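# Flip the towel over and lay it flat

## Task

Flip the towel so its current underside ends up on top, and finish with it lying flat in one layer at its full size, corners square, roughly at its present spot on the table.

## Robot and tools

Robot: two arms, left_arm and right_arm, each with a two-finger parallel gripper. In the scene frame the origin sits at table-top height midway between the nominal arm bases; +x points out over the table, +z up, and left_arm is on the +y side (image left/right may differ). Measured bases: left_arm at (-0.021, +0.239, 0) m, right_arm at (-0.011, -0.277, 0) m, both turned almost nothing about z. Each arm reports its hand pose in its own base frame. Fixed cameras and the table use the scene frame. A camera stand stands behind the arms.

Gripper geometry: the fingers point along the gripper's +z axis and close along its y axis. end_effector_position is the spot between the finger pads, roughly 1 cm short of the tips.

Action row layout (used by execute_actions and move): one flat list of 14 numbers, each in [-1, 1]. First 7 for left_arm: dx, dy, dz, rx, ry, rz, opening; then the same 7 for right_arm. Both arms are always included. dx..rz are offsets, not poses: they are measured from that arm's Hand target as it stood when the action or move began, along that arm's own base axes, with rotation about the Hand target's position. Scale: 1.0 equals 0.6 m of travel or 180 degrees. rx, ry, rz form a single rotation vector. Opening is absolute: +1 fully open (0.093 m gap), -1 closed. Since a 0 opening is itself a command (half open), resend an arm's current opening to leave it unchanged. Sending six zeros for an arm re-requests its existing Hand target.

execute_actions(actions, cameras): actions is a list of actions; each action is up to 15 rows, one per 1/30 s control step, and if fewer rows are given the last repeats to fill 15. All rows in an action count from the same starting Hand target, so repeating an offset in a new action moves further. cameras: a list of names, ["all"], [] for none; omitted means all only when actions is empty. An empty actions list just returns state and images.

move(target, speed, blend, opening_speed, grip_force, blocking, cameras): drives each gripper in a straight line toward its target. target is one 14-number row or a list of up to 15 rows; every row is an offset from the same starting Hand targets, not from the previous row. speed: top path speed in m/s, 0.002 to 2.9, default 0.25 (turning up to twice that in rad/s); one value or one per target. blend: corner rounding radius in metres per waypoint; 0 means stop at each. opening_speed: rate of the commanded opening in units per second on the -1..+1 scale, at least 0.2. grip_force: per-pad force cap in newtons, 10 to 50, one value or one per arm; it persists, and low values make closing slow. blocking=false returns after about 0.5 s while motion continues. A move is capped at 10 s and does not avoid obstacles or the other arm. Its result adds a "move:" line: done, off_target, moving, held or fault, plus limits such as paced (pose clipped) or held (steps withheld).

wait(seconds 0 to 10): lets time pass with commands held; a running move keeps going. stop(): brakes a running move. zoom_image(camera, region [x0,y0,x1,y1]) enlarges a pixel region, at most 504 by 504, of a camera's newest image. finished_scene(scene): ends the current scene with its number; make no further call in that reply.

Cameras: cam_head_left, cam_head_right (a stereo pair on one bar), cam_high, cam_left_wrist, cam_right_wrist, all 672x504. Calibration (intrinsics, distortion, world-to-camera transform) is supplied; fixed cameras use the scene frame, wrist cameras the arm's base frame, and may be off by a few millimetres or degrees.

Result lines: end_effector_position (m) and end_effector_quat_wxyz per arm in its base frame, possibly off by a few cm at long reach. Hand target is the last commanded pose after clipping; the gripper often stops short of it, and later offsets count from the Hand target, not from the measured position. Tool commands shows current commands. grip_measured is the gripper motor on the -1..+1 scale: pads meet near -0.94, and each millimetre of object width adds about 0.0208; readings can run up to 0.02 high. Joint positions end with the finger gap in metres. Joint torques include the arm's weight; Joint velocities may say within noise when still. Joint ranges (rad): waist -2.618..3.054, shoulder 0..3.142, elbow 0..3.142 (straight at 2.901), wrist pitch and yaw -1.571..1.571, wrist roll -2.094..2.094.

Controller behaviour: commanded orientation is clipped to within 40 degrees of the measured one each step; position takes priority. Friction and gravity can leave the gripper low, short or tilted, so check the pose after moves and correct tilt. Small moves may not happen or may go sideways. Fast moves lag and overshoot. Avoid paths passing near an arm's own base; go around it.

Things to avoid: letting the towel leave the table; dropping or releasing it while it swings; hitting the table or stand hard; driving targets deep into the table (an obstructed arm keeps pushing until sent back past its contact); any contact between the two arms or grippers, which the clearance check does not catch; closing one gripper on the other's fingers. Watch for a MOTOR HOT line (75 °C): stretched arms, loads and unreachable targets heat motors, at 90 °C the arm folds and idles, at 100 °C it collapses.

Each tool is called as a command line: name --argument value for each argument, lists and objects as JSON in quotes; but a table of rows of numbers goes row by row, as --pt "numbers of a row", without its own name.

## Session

execute_actions --actions '[]' --cameras '["cam_head_left","cam_head_right","cam_high"]'

Scene clock: 0.00 s.
left_arm: end_effector_position=(+0.3705, +0.0332, +0.1156) grip_measured=+1.000 end_effector_quat_wxyz=(+0.642, -0.066, +0.763, +0.035) | right_arm: end_effector_position=(+0.3744, +0.0100, +0.1149) grip_measured=+1.000 end_effector_quat_wxyz=(+0.652, +0.007, +0.758, -0.035)
Joint positions: left_arm=[0.048 1.53 0.235 1.12 -0.091 -0.048 0.093] | right_arm=[0.098 1.589 0.235 1.203 0.16 -0.021 0.093]
Joint velocities: within noise
Joint torques (N m): no reading
Heat: left arm: 37 °C; right arm: 33 °C.
Hand target: left_arm +0.3711, +0.0332, +0.1162; +0.642, -0.066, +0.763, +0.035 | right_arm +0.3762, +0.0102, +0.1199; +0.657, +0.008, +0.753, -0.035
Tool commands: left_gripper/opening=+1.0 right_gripper/opening=+1.0
Images, in order (width x height): cam_head_left 672x504, cam_head_right 672x504, cam_high 672x504.

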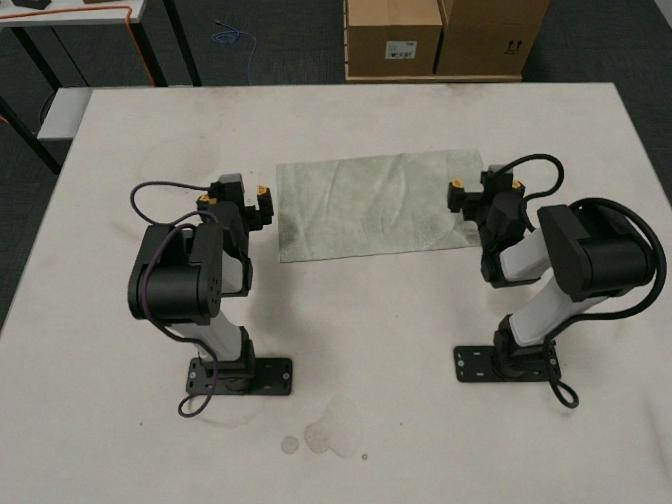

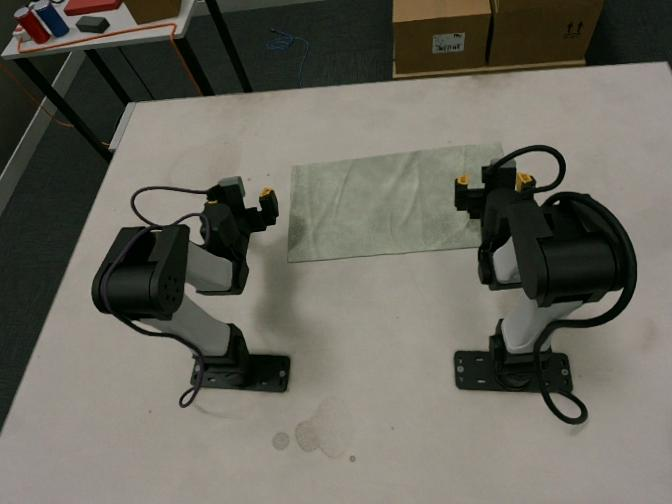

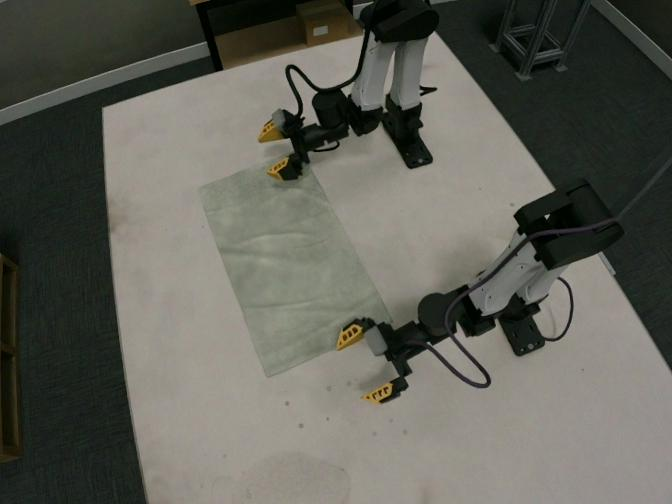

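move --target '[0.267,-0.132,-0.05,0.311,0.380,-0.430,-0.4,0.286,-0.025,-0.055,-0.355,0.3607,0.432,-0.4]' --speed 0.5 --cameras '["cam_left_wrist","cam_right_wrist"]'

Scene clock: 5.13 s.
left_arm: end_effector_position=(+0.5337, -0.0471, +0.0922) grip_measured=-0.398 end_effector_quat_wxyz=(+0.081, +0.667, +0.739, +0.055) | right_arm: end_effector_position=(+0.5475, -0.0067, +0.0927) grip_measured=-0.398 end_effector_quat_wxyz=(-0.086, +0.726, -0.676, +0.085)
Joint positions: left_arm=[-0.085 2.675 2.833 -1.532 0.01 1.383 0.026] | right_arm=[-0.016 2.683 2.841 -1.486 -0.014 -1.657 0.026]
Joint torques (N m): left_arm=[-0.14 -12.78 8.17 0.34 0.06 0.02] | right_arm=[0.9 -11.49 9.06 0.66 0.02 -0.19]
Heat: left arm: 37 °C; right arm: 33 °C.
Hand target: left_arm +0.5313, -0.0460, +0.0863; +0.000, +0.674, +0.738, +0.001 | right_arm +0.5478, -0.0047, +0.0870; +0.000, +0.739, -0.674, -0.001
Off the commanded pose: left_arm 0.006 m, 11 deg | right_arm 0.006 m, 14 deg.
elbow stopped short (right arm): the move would have taken joint 3 (elbow) straighter than the controller allows.
joint sent to its limit (left arm) — joint 4 (wrist pitch), lower limit. The joint targets are off in orientation, not in position.
move: off_target (left_arm, right_arm)
camera_calibration:
cam_left_wrist: T_world_to_cam=[[-0.976536, -0.122893, -0.176847, 0.528305], [-0.178924, 0.920003, 0.348683, 0.145871], [0.119849, 0.372144, -0.920405, 0.123144], [0, 0, 0, 1]] pos_world=[0.52725, -0.115104, 0.155909]
cam_right_wrist: T_world_to_cam=[[0.969914, 0.05834, 0.236354, -0.551586], [-0.0452432, -0.910753, 0.410466, 0.0172039], [0.239207, -0.40881, -0.880713, 0.041017], [0, 0, 0, 1]] pos_world=[0.525957, 0.0646161, 0.159432]
Images, in order (width x height): cam_left_wrist 672x504, cam_right_wrist 672x504.

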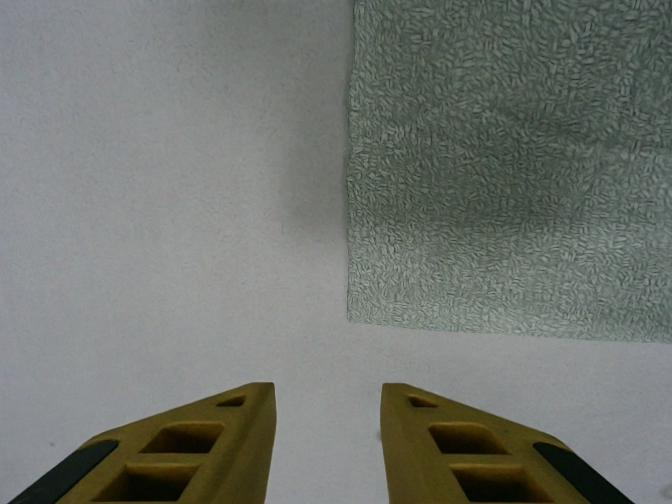

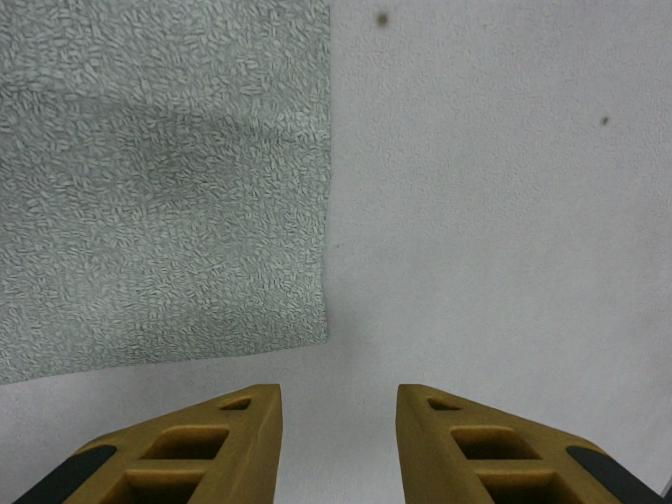

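move --pt "-0.018 -0.011 -0.085 0 0 0 -0.4 -0.01 -0.032 -0.085 0 0 0 -0.4" --pt "-0.018 -0.011 -0.139 0 0 0 -0.4 -0.01 -0.032 -0.148 0 0 0 -0.4" --speed '[0.2,0.08]' --blend '[0.005,0]' --cameras '["cam_left_wrist","cam_right_wrist"]'

Scene clock: 7.57 s.
left_arm: end_effector_position=(+0.5262, -0.0522, +0.0260) grip_measured=-0.398 end_effector_quat_wxyz=(+0.029, +0.674, +0.738, +0.017) | right_arm: end_effector_position=(+0.5401, -0.0194, +0.0205) grip_measured=-0.399 end_effector_quat_wxyz=(-0.039, +0.735, -0.676, +0.037)
Joint positions: left_arm=[-0.097 2.815 2.854 -1.543 0.007 1.383 0.026] | right_arm=[-0.039 2.829 2.857 -1.491 -0.011 -1.694 0.026]
Joint torques (N m): left_arm=[-0.39 -10.86 6.78 0.17 0.06 -0.12] | right_arm=[-0.16 -9.87 7.43 0.65 0.02 -0.23]
Heat: left arm: 38 °C; right arm: 34 °C.
Hand target: left_arm +0.5206, -0.0526, +0.0030; +0.000, +0.674, +0.738, +0.001 | right_arm +0.5418, -0.0238, -0.0019; +0.000, +0.739, -0.674, -0.001
Off the commanded pose: left_arm 0.024 m, 4 deg | right_arm 0.023 m, 6 deg.
elbow stopped short (right arm): the move would have taken joint 3 (elbow) straighter than the controller allows.
joint sent to its limit (left arm) — joint 4 (wrist pitch), lower limit. The joint targets still meet the commanded pose.
move: off_target (left_arm, right_arm)
camera_calibration:
cam_left_wrist: T_world_to_cam=[[-0.992598, -0.110051, -0.0513681, 0.514426], [-0.121341, 0.916469, 0.381263, 0.141034], [0.00511889, 0.384674, -0.923039, 0.126217], [0, 0, 0, 1]] pos_world=[0.527085, -0.121192, 0.089157]
cam_right_wrist: T_world_to_cam=[[0.991963, 0.0725425, 0.103667, -0.535525], [0.0228905, -0.908693, 0.416837, -0.00194947], [0.12444, -0.411114, -0.90305, 0.0364055], [0, 0, 0, 1]] pos_world=[0.526735, 0.0520436, 0.0892049]
Images, in order (width x height): cam_left_wrist 672x504, cam_right_wrist 672x504.

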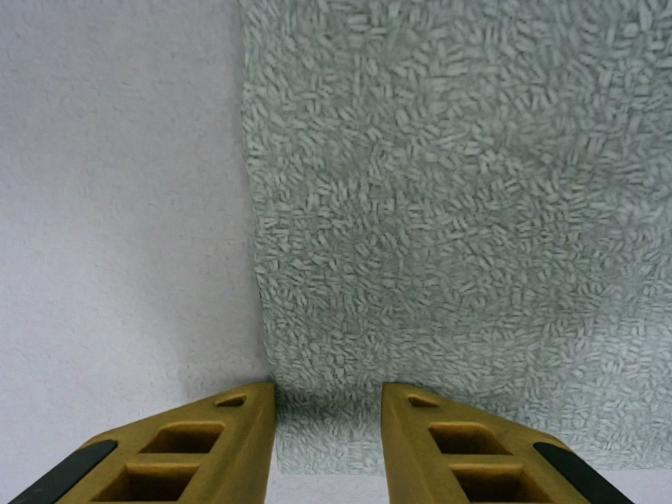

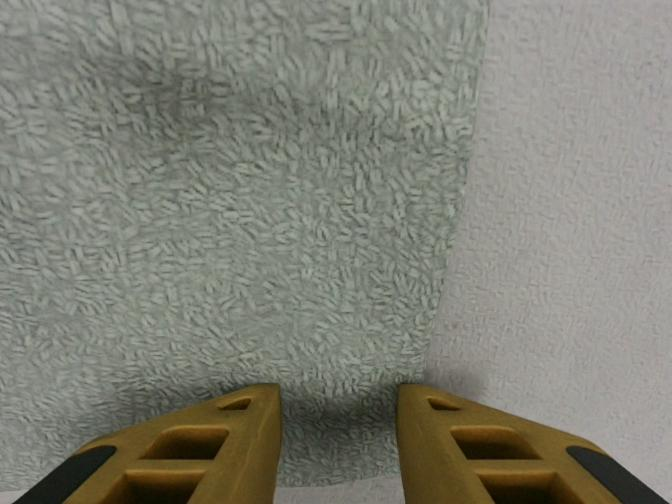

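move --target '[0,0,-0.005,0,0,0,-1,0,0,-0.005,0,0,0,-1]' --opening_speed 0.9 --cameras '["cam_left_wrist","cam_right_wrist"]'

Scene clock: 16.57 s.
left_arm: end_effector_position=(+0.5272, -0.0523, +0.0268) grip_measured=-0.975 end_effector_quat_wxyz=(+0.031, +0.674, +0.738, +0.019) | right_arm: end_effector_position=(+0.5407, -0.0197, +0.0208) grip_measured=-0.972 end_effector_quat_wxyz=(-0.039, +0.735, -0.675, +0.039)
Joint positions: left_arm=[-0.097 2.815 2.859 -1.542 0.007 1.383 0] | right_arm=[-0.039 2.832 2.863 -1.492 -0.009 -1.694 0]
Joint torques (N m): left_arm=[-0.39 -10.5 6.19 0.2 0.06 -0.13] | right_arm=[-0.16 -9.48 6.8 0.65 -0.01 -0.19]
Heat: left arm: 38 °C; right arm: 36 °C.
Hand target: left_arm +0.5206, -0.0526, -0.0001; +0.000, +0.674, +0.738, +0.001 | right_arm +0.5417, -0.0238, -0.0050; +0.000, +0.739, -0.674, -0.001
Off the commanded pose: left_arm 0.028 m, 4 deg | right_arm 0.026 m, 6 deg.
elbow stopped short (right arm): the move would have taken joint 3 (elbow) straighter than the controller allows.
move: off_target (left_arm, right_arm)
camera_calibration:
cam_left_wrist: T_world_to_cam=[[-0.992333, -0.110037, -0.0562673, 0.515468], [-0.123205, 0.916643, 0.380245, 0.141912], [0.0097358, 0.384262, -0.923173, 0.124475], [0, 0, 0, 1]] pos_world=[0.527788, -0.121193, 0.0899551]
cam_right_wrist: T_world_to_cam=[[0.991677, 0.0729383, 0.106099, -0.536086], [0.022011, -0.907969, 0.418458, -0.00189072], [0.126856, -0.41264, -0.902018, 0.0350683], [0, 0, 0, 1]] pos_world=[0.527217, 0.0518551, 0.0893016]
Images, in order (width x height): cam_left_wrist 672x504, cam_right_wrist 672x504.

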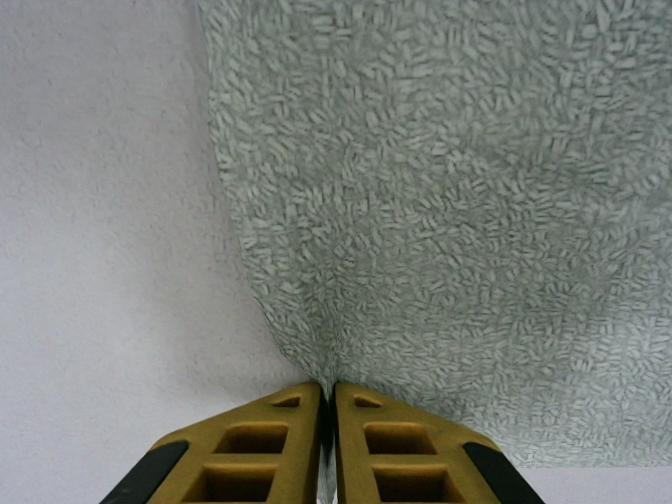

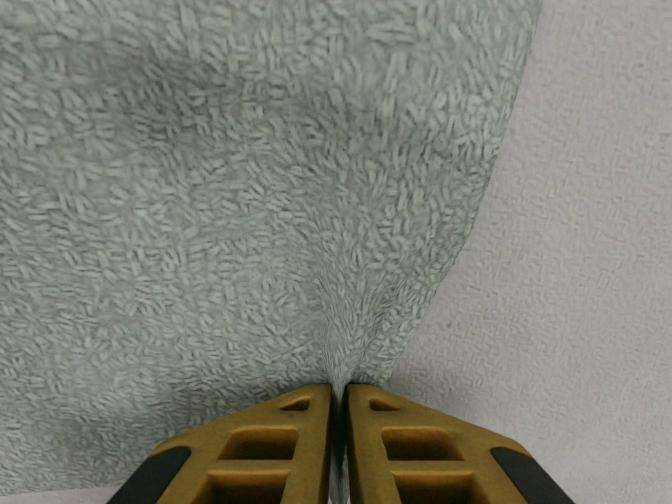

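move --pt "0 0 0.1 0.005 -0.055 0 -1 0 0 0.1 0.005 -0.055 0 -1" --pt "-0.033 -0.003 0.56 0.021 -0.232 0 -1 -0.033 -0.003 0.565 0.021 -0.232 0 -1" --pt "-0.033 -0.003 0.483 0.021 -0.232 0 -1 -0.033 -0.003 0.483 0.021 -0.232 0 -1" --pt "-0.058 -0.003 0.333 0.0225 -0.249 0 -1 -0.058 -0.007 0.333 0.0225 -0.249 0 -1" --pt "-0.133 -0.008 0.25 0.026 -0.288 0 -1 -0.133 -0.016 0.25 0.026 -0.288 0 -1" --pt "-0.208 -0.012 0.167 0.026 -0.288 0 -1 -0.208 -0.026 0.167 0.026 -0.288 0 -1" --pt "-0.282 -0.018 0.095 0.0225 -0.249 0 -1 -0.282 -0.034 0.095 0.0225 -0.249 0 -1" --pt "-0.349 -0.024 0.06 0.02 -0.22 0 -1 -0.349 -0.04 0.06 0.02 -0.22 0 -1" --speed '[0.12,0.24,0.16,0.16,0.16,0.16,0.16,0.16]' --blend '[0.02,0,0.02,0.02,0.02,0.02,0.02,0]' --cameras '["all"]'

Scene clock: 24.47 s.
left_arm: end_effector_position=(+0.3192, -0.0721, +0.0393) grip_measured=-0.975 end_effector_quat_wxyz=(+0.245, +0.635, +0.689, +0.251) | right_arm: end_effector_position=(+0.3392, -0.0443, +0.0313) grip_measured=-0.973 end_effector_quat_wxyz=(-0.258, +0.694, -0.631, +0.230)
Joint positions: left_arm=[-0.357 1.393 0.52 -0.024 -0.265 1.225 0] | right_arm=[-0.237 1.477 0.553 0.031 -0.22 -1.825 0]
Joint torques (N m): left_arm=[-0.31 -6.26 5.63 1.1 -0.19 -0.26] | right_arm=[-0.96 -7.04 5.55 1.24 -0.1 -0.22]
Heat: left arm: 40 °C; right arm: 38 °C.
Hand target: left_arm +0.3112, -0.0671, +0.0360; +0.229, +0.634, +0.694, +0.252 | right_arm +0.3323, -0.0479, +0.0311; -0.251, +0.695, -0.634, +0.229
Off the commanded pose: left_arm 0.010 m, 2 deg | right_arm 0.008 m, 1 deg.
elbow stopped short (right arm): the move would have taken joint 3 (elbow) straighter than the controller allows.
move: done
camera_calibration:
cam_left_wrist: T_world_to_cam=[[-0.758345, -0.0883865, -0.645834, 0.257589], [-0.340823, 0.898314, 0.277258, 0.201858], [0.555656, 0.430372, -0.711356, -0.0337008], [0, 0, 0, 1]] pos_world=[0.282865, -0.14406, 0.0864197]
cam_right_wrist: T_world_to_cam=[[0.76115, 0.0580207, 0.645975, -0.274887], [-0.188664, -0.933114, 0.306113, 0.0496891], [0.620529, -0.35487, -0.699293, -0.111286], [0, 0, 0, 1]] pos_world=[0.287661, 0.0228227, 0.0845384]

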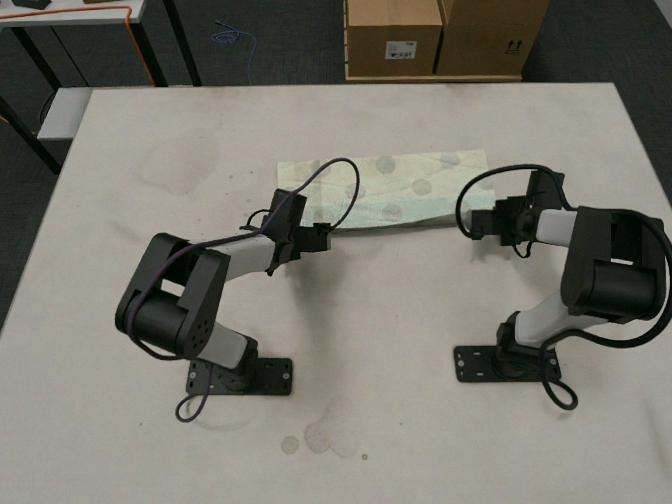

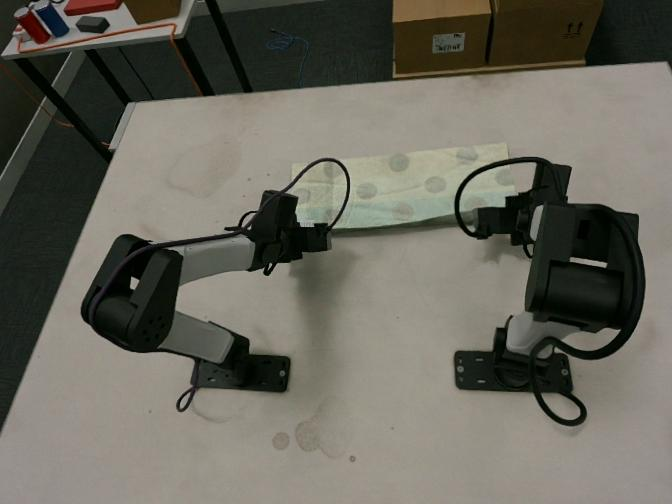

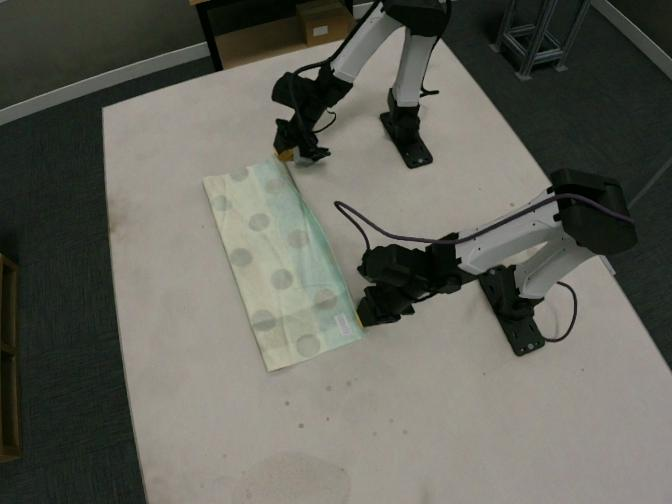

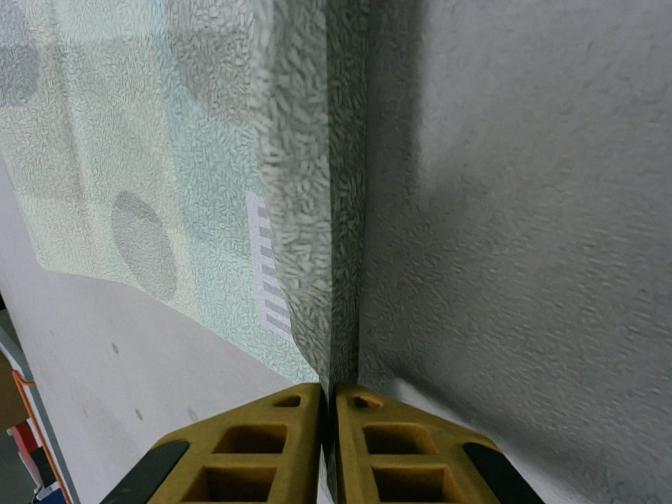

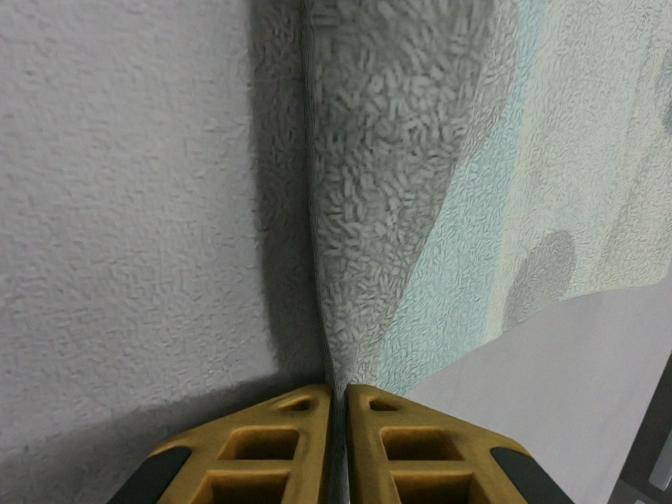

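move --pt "-0.02 0 0.055 -0.005 0.055 0 -1 -0.02 0 0.055 -0.005 0.055 0 -1" --pt "-0.108 -0.008 0.04 -0.015 0.166 0 -1 -0.108 -0.012 0.045 -0.015 0.166 0 -1" --pt "-0.115 -0.008 0.012 -0.015 0.166 0 -1 -0.115 -0.012 0.015 -0.015 0.166 0 -1" --speed 0.14 --blend '[0.01,0.01,0]' --cameras '["cam_head_left","cam_high","cam_left_wrist","cam_right_wrist"]'

Scene clock: 27.67 s.
left_arm: end_effector_position=(+0.2450, -0.0746, +0.0478) grip_measured=-0.975 end_effector_quat_wxyz=(+0.065, +0.677, +0.730, +0.066) | right_arm: end_effector_position=(+0.2621, -0.0491, +0.0439) grip_measured=-0.973 end_effector_quat_wxyz=(-0.074, +0.733, -0.674, +0.048)
Joint positions: left_arm=[-0.341 1.411 0.814 -0.802 -0.069 1.16 0] | right_arm=[-0.237 1.475 0.855 -0.796 -0.083 -1.886 0]
Joint torques (N m): left_arm=[0.36 -4.38 5.56 0.52 0.07 -0.19] | right_arm=[-0.09 -4.21 6.05 0.81 0.15 -0.2]
Heat: left arm: 40 °C; right arm: 38 °C.
Hand target: left_arm +0.2421, -0.0718, +0.0431; +0.057, +0.672, +0.736, +0.064 | right_arm +0.2633, -0.0551, +0.0401; -0.063, +0.736, -0.672, +0.057
Off the commanded pose: left_arm 0.006 m, 1 deg | right_arm 0.007 m, 2 deg.
move: done; blend cut to 0.0092 m at target 2
camera_calibration:
cam_left_wrist: T_world_to_cam=[[-0.980596, -0.0947914, -0.1716, 0.237914], [-0.155455, 0.909286, 0.386048, 0.126607], [0.11944, 0.405233, -0.906378, 0.129078], [0, 0, 0, 1]] pos_world=[0.237562, -0.144876, 0.108943]
cam_right_wrist: T_world_to_cam=[[0.983417, 0.0690002, 0.167718, -0.260765], [-0.000550056, -0.923656, 0.383223, -0.0254181], [0.181356, -0.376961, -0.908301, 0.0667869], [0, 0, 0, 1]] pos_world=[0.244315, 0.0196913, 0.114138]
Images, in order (width x height): cam_head_left 672x504, cam_high 672x504, cam_left_wrist 672x504, cam_right_wrist 672x504.

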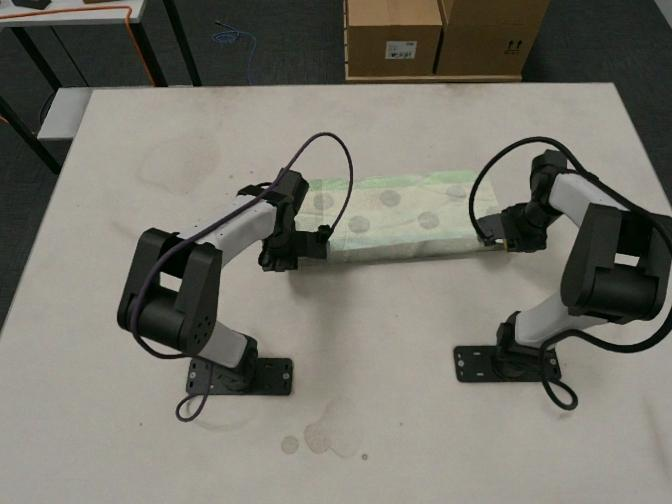

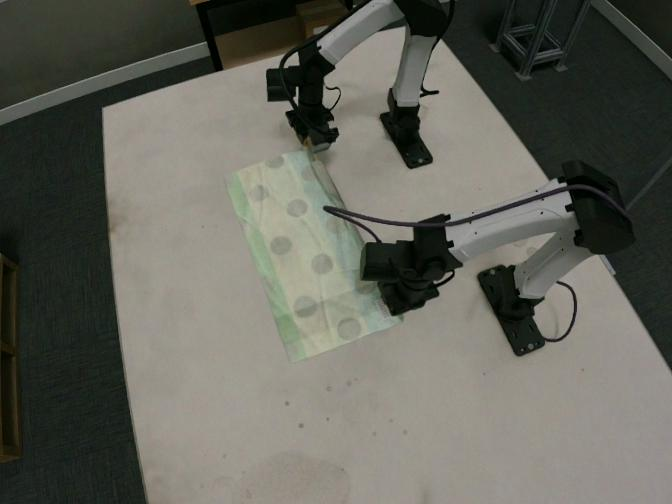

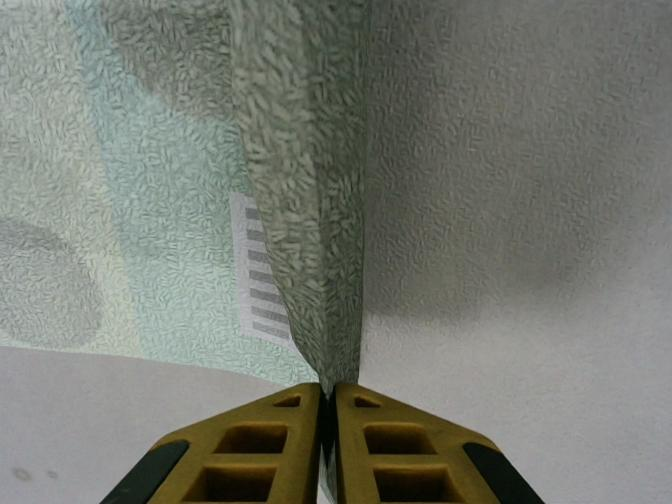

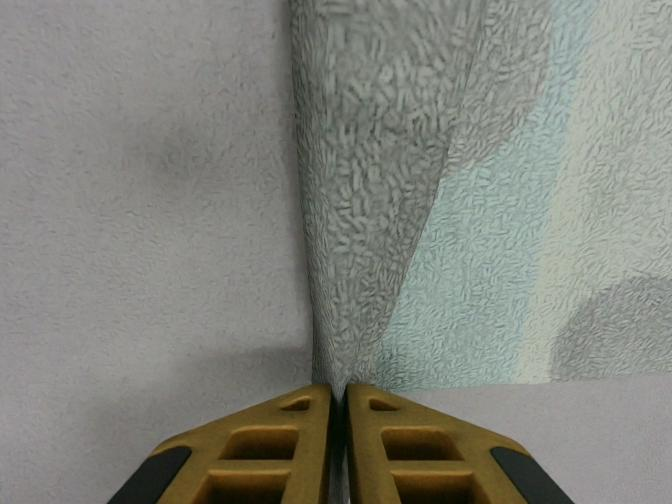

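move --pt "-0.035 0 0.012 -0.003 0.03 0 -1 -0.035 -0.003 0.012 -0.003 0.03 0 -1" --pt "-0.04 0 -0.003 -0.003 0.03 0 -1 -0.04 -0.003 -0.003 -0.003 0.03 0 -1" --pt "-0.04 0 -0.003 -0.003 0.03 0 -0.3 -0.04 -0.003 -0.003 -0.003 0.03 0 -0.3" --speed 0.12 --opening_speed 2 --cameras '["cam_high","cam_left_wrist","cam_right_wrist"]'

Scene clock: 30.40 s.
left_arm: end_effector_position=(+0.2215, -0.0736, +0.0441) grip_measured=-0.302 end_effector_quat_wxyz=(+0.031, +0.677, +0.735, +0.028) | right_arm: end_effector_position=(+0.2389, -0.0524, +0.0410) grip_measured=-0.302 end_effector_quat_wxyz=(-0.031, +0.737, -0.674, +0.020)
Joint positions: left_arm=[-0.341 1.411 0.812 -0.893 -0.028 1.149 0.031] | right_arm=[-0.24 1.475 0.855 -0.886 -0.036 -1.899 0.031]
Joint torques (N m): left_arm=[-0.09 -5 5.24 0.32 0.08 -0.19] | right_arm=[-0.54 -4.59 5.65 0.57 0.01 -0.22]
Heat: left arm: 40 °C; right arm: 38 °C.
Hand target: left_arm +0.2181, -0.0718, +0.0413; +0.025, +0.674, +0.738, +0.028 | right_arm +0.2394, -0.0568, +0.0383; -0.027, +0.738, -0.674, +0.025
Off the commanded pose: left_arm 0.005 m, 1 deg | right_arm 0.005 m, 1 deg.
move: done
camera_calibration:
cam_left_wrist: T_world_to_cam=[[-0.992322, -0.101243, -0.0710356, 0.212039], [-0.121099, 0.912046, 0.391799, 0.115865], [0.025121, 0.397393, -0.917305, 0.14891], [0, 0, 0, 1]] pos_world=[0.220702, -0.143383, 0.106263]
cam_right_wrist: T_world_to_cam=[[0.994705, 0.0770079, 0.0680511, -0.235514], [0.043052, -0.913534, 0.404479, -0.0380825], [0.093315, -0.399407, -0.912012, 0.0871651], [0, 0, 0, 1]] pos_world=[0.227773, 0.0181612, 0.110926]
Images, in order (width x height): cam_high 672x504, cam_left_wrist 672x504, cam_right_wrist 672x504.

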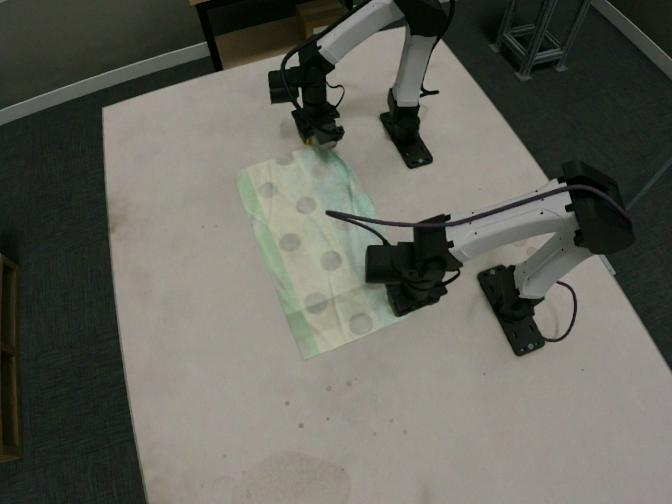

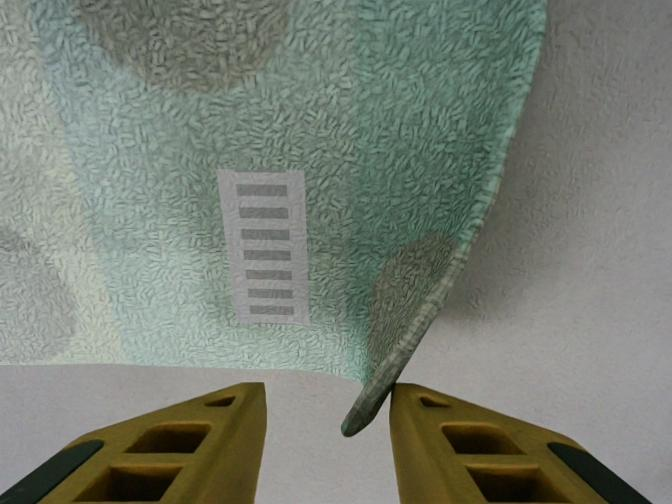

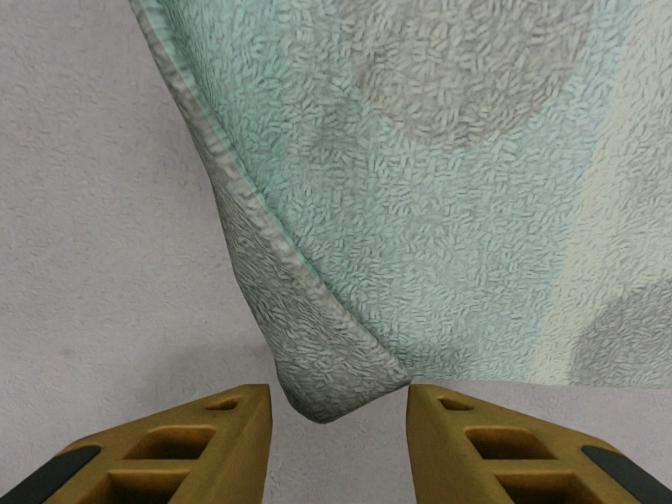

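move --pt "0 0 0.13 0 0 0 -0.3 -0.07 -0.003 -0.01 0 0 0 -0.3" --pt "0 0 0.13 0 0 0 -0.3 -0.12 -0.003 -0.01 0 0 0 -0.3" --pt "-0.05 0.15 0.18 0 0 0 -0.3 -0.12 0 0.15 0 0 0 -0.3" --speed 0.15 --blend '[0.01,0.01,0]' --cameras '["cam_head_left","cam_high","cam_right_wrist"]'

Scene clock: 33.47 s.
left_arm: end_effector_position=(+0.1893, +0.0186, +0.1431) grip_measured=-0.302 end_effector_quat_wxyz=(+0.020, +0.672, +0.739, +0.029) | right_arm: end_effector_position=(+0.1663, -0.0553, +0.1202) grip_measured=-0.302 end_effector_quat_wxyz=(-0.025, +0.736, -0.677, +0.015)
Joint positions: left_arm=[0.09 1.192 1.055 -1.364 -0.009 1.566 0.031] | right_arm=[-0.355 1.149 0.94 -1.316 -0.035 -2.008 0.031]
Joint torques (N m): left_arm=[0.53 -3.93 8.5 0.08 0.24 0.02] | right_arm=[-0.02 -3.75 8.8 0.23 -0.06 -0.22]
Heat: left arm: 39 °C; right arm: 37 °C.
Hand target: left_arm +0.1882, +0.0182, +0.1494; +0.026, +0.674, +0.738, +0.028 | right_arm +0.1674, -0.0568, +0.1283; -0.027, +0.738, -0.674, +0.025
Off the commanded pose: left_arm 0.006 m, 1 deg | right_arm 0.008 m, 1 deg.
move: done
camera_calibration:
cam_right_wrist: T_world_to_cam=[[0.996053, 0.0715534, 0.0525247, -0.167059], [0.0441623, -0.912799, 0.406015, -0.0701117], [0.0769962, -0.402093, -0.912356, 0.167675], [0, 0, 0, 1]] pos_world=[0.156585, 0.0153767, 0.19022]
Images, in order (width x height): cam_head_left 672x504, cam_high 672x504, cam_right_wrist 672x504.

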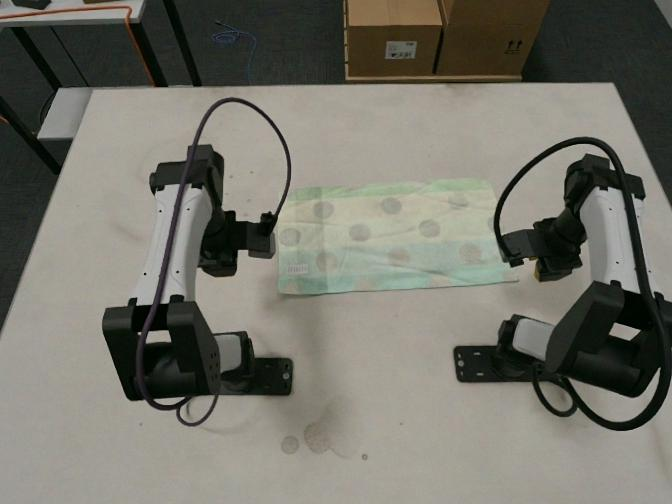

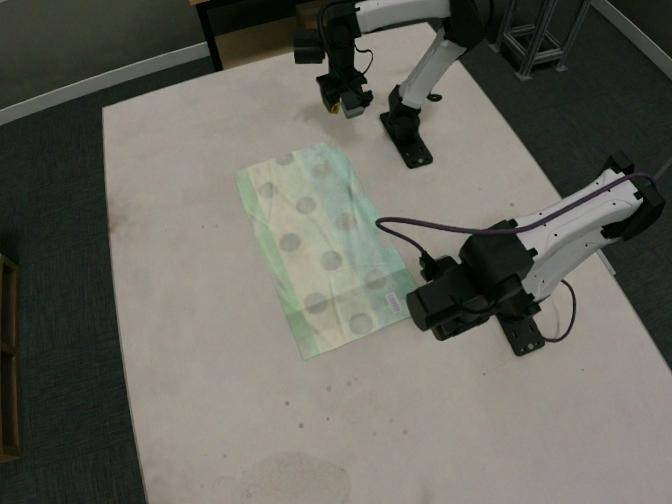

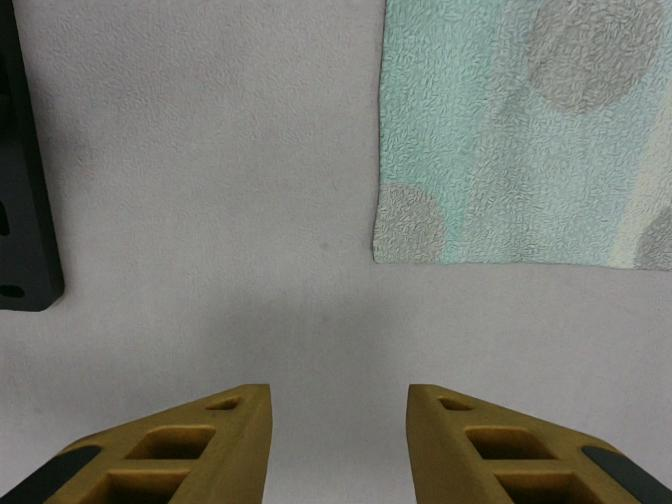

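move --pt "0.22 -0.06 0 -0.112 -0.112 0.223 -0.3 0.24 0.03 0.03 0.129 -0.094 -0.229 -0.3" --pt "0.447 -0.125 -0.115 -0.2236 -0.2244 0.4454 -0.3 0.484 0.059 -0.089 0.2578 -0.1878 -0.458 -0.3" --speed 0.4 --blend '[0.03,0]' --cameras '["cam_left_wrist","cam_right_wrist"]'

Scene clock: 38.70 s.
left_arm: end_effector_position=(+0.4531, -0.0549, +0.0815) grip_measured=-0.302 end_effector_quat_wxyz=(+0.434, -0.027, +0.900, +0.015) | right_arm: end_effector_position=(+0.4579, -0.0240, +0.0827) grip_measured=-0.302 end_effector_quat_wxyz=(+0.442, -0.035, +0.896, +0.014)
Joint positions: left_arm=[-0.195 1.728 0.896 0.142 -0.203 -0.16 0.031] | right_arm=[-0.103 1.725 0.88 0.182 -0.138 -0.113 0.031]
Joint torques (N m): left_arm=[-0.49 -7.13 7.58 1.85 -0.09 -0.19] | right_arm=[1.16 -6.19 6.23 2.03 0.01 0.01]
Heat: left arm: 40 °C; right arm: 36 °C.
Hand target: left_arm +0.4563, -0.0567, +0.0803; +0.437, -0.031, +0.899, +0.015 | right_arm +0.4578, -0.0214, +0.0748; +0.438, -0.031, +0.898, +0.015
Off the commanded pose: left_arm 0.004 m, 1 deg | right_arm 0.008 m, 1 deg.
move: done
camera_calibration:
cam_left_wrist: T_world_to_cam=[[0.0641178, -0.99776, 0.0191003, -0.0888327], [-0.88214, -0.0656161, -0.466395, 0.473259], [0.466603, 0.0130551, -0.88437, -0.0538239], [0, 0, 0, 1]] pos_world=[0.44829, -0.0568776, 0.174822]
cam_right_wrist: T_world_to_cam=[[0.0712933, -0.997429, -0.0072609, -0.0550744], [-0.883126, -0.059736, -0.465316, 0.477981], [0.463686, 0.0395862, -0.885115, -0.0451301], [0, 0, 0, 1]] pos_world=[0.44697, -0.0245937, 0.182067]
Images, in order (width x height): cam_left_wrist 672x504, cam_right_wrist 672x504.

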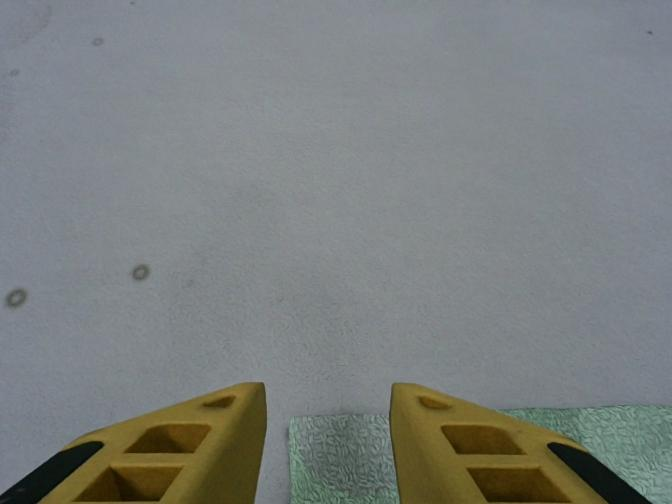

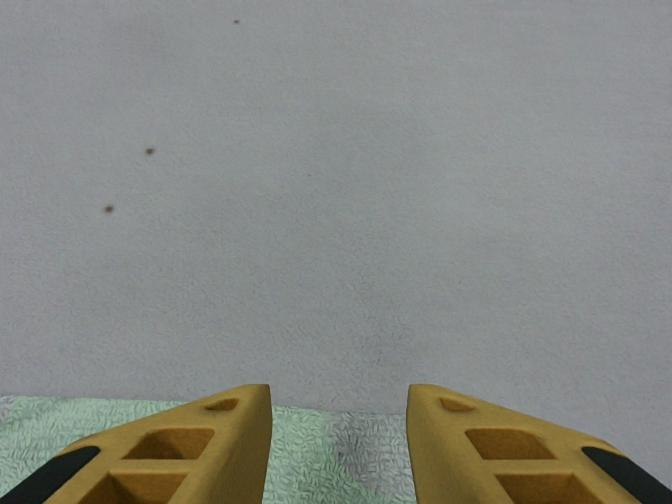

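move --pt "-0.015 -0.009 -0.08 0 0 0 -0.3 -0.012 -0.006 -0.08 0 0 0 -0.3" --pt "-0.018 -0.009 -0.132 0 0 0 -0.3 -0.014 -0.006 -0.128 0 0 0 -0.3" --speed '[0.2,0.08]' --blend '[0.005,0]'

move --target '[0,0,0,0,0,0,-1,0,0,0,0,0,0,-1]' --opening_speed 0.9 --cameras '["cam_left_wrist","cam_right_wrist"]'

Scene clock: 41.37 s.
left_arm: end_effector_position=(+0.4595, -0.0620, +0.0300) grip_measured=-0.302 end_effector_quat_wxyz=(+0.476, -0.036, +0.878, +0.009) | right_arm: end_effector_position=(+0.4620, -0.0239, +0.0253) grip_measured=-0.302 end_effector_quat_wxyz=(+0.474, -0.037, +0.879, +0.011)
Joint positions: left_arm=[-0.218 1.916 0.771 0.55 -0.232 -0.176 0.031] | right_arm=[-0.103 1.923 0.753 0.582 -0.141 -0.113 0.031]
Joint torques (N m): left_arm=[-0.51 -6.16 4.12 1.42 0.02 -0.17] | right_arm=[-0.05 -5.33 4.29 1.57 -0.02 -0.08]
Heat: left arm: 40 °C; right arm: 36 °C.
Hand target: left_arm +0.4455, -0.0622, +0.0010; +0.437, -0.031, +0.899, +0.015 | right_arm +0.4493, -0.0250, -0.0020; +0.438, -0.031, +0.898, +0.015
Off the commanded pose: left_arm 0.032 m, 5 deg | right_arm 0.030 m, 5 deg.
move: off_target (left_arm, right_arm)

Scene clock: 42.47 s.
left_arm: end_effector_position=(+0.4603, -0.0643, +0.0305) grip_measured=-0.974 end_effector_quat_wxyz=(+0.479, -0.034, +0.877, +0.007) | right_arm: end_effector_position=(+0.4626, -0.0212, +0.0257) grip_measured=-0.972 end_effector_quat_wxyz=(+0.477, -0.041, +0.878, +0.018)
Joint positions: left_arm=[-0.222 1.92 0.771 0.56 -0.232 -0.176 0] | right_arm=[-0.103 1.926 0.753 0.589 -0.158 -0.113 0]
Joint torques (N m): left_arm=[-0.18 -6.49 4.11 1.35 0.02 -0.17] | right_arm=[-0.05 -5.68 4.25 1.53 0.09 -0.08]
Heat: left arm: 40 °C; right arm: 36 °C.
Hand target: left_arm +0.4455, -0.0622, +0.0011; +0.437, -0.031, +0.899, +0.015 | right_arm +0.4493, -0.0250, -0.0020; +0.438, -0.031, +0.898, +0.015
Off the commanded pose: left_arm 0.033 m, 6 deg | right_arm 0.031 m, 5 deg.
move: off_target (left_arm, right_arm)
camera_calibration:
cam_left_wrist: T_world_to_cam=[[0.0668883, -0.996819, 0.0433451, -0.099649], [-0.829189, -0.0796976, -0.553258, 0.432663], [0.554952, 0.00106526, -0.831882, -0.14518], [0, 0, 0, 1]] pos_world=[0.445993, -0.0646951, 0.122921]
cam_right_wrist: T_world_to_cam=[[0.0875585, -0.996148, -0.00471637, -0.0605777], [-0.842652, -0.0715398, -0.533686, 0.438563], [0.531293, 0.050703, -0.84567, -0.129904], [0, 0, 0, 1]] pos_world=[0.443877, -0.0223832, 0.123914]
Images, in order (width x height): cam_left_wrist 672x504, cam_right_wrist 672x504.

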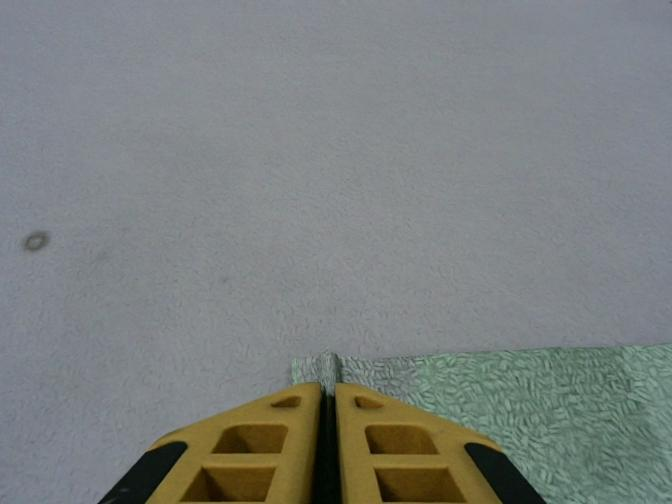

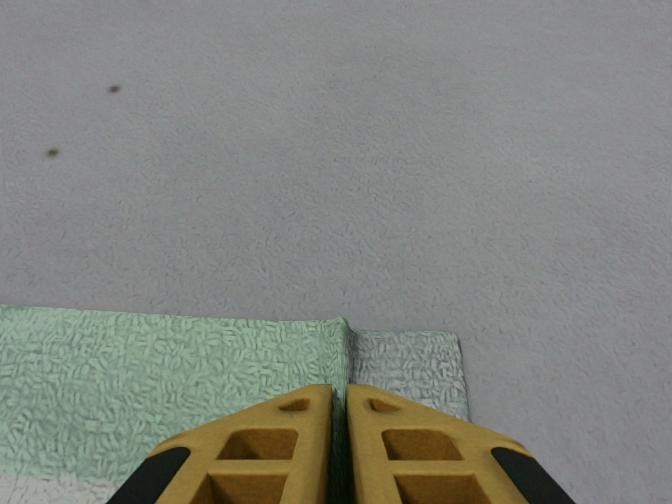

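move --pt "0.02 0.0 0.03 0 0 0 -1 0.02 0.003 0.035 0 0 0 -1" --pt "0.151 0.01 0.04 0 0 0.014 -1 0.178 0.022 0.046 0 0 0.014 -1" --pt "0.151 0.01 0.04 0 0 0.014 -0.2 0.178 0.022 0.046 0 0 0.014 -0.2" --pt "0.151 0.01 0.25 0 0 0.014 -0.2 0.178 0.022 0.25 0 0 0.014 -0.2" --pt "-0.1 0.12 0.25 0 0 0.014 -0.2 -0.15 -0.15 0.25 0 0 0.014 -0.2" --speed '[0.13,0.13,0.1,0.2,0.4]' --blend '[0.005,0,0,0.03,0]' --opening_speed 1.5 --cameras '["cam_head_left","cam_high"]'

Scene clock: 48.10 s.
left_arm: end_effector_position=(+0.3926, +0.0093, +0.1587) grip_measured=-0.202 end_effector_quat_wxyz=(+0.450, -0.056, +0.891, +0.025) | right_arm: end_effector_position=(+0.3628, -0.1159, +0.1452) grip_measured=-0.202 end_effector_quat_wxyz=(+0.436, -0.046, +0.898, +0.024)
Joint positions: left_arm=[-0.026 1.324 0.816 -0.132 -0.115 -0.093 0.035] | right_arm=[-0.512 1.382 0.852 -0.239 -0.473 -0.411 0.036]
Joint torques (N m): left_arm=[0.39 -6.39 6.54 1.56 0.14 0.02] | right_arm=[-0.43 -6.84 7.39 1.51 -0.32 -0.24]
Heat: left arm: 40 °C; right arm: 37 °C.
Hand target: left_arm +0.3856, +0.0097, +0.1512; +0.437, -0.051, +0.898, +0.025 | right_arm +0.3593, -0.1150, +0.1480; +0.437, -0.051, +0.898, +0.025
Off the commanded pose: left_arm 0.010 m, 2 deg | right_arm 0.005 m, 1 deg.
move: done
Images, in order (width x height): cam_head_left 672x504, cam_high 672x504.

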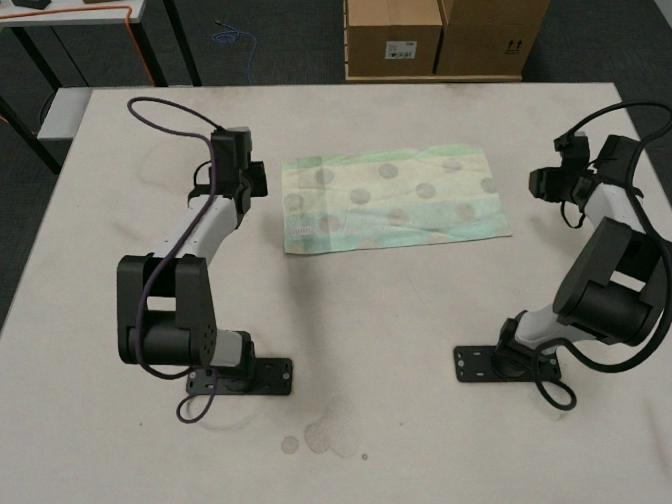

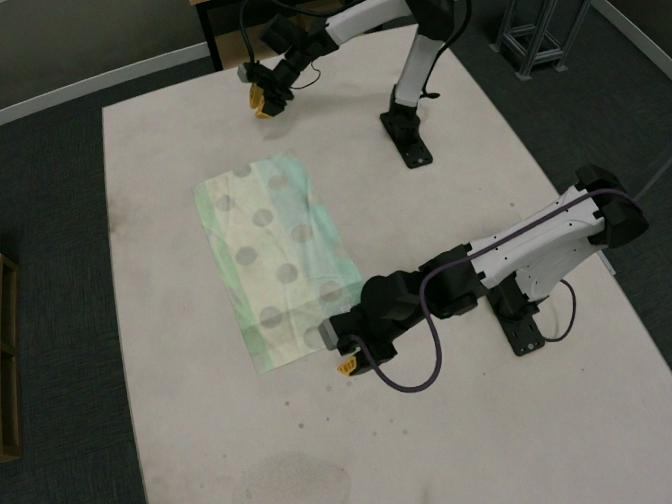

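Flat, flipped, and back in place.

finished_scene --scene 3

The scene is finished: the task was done.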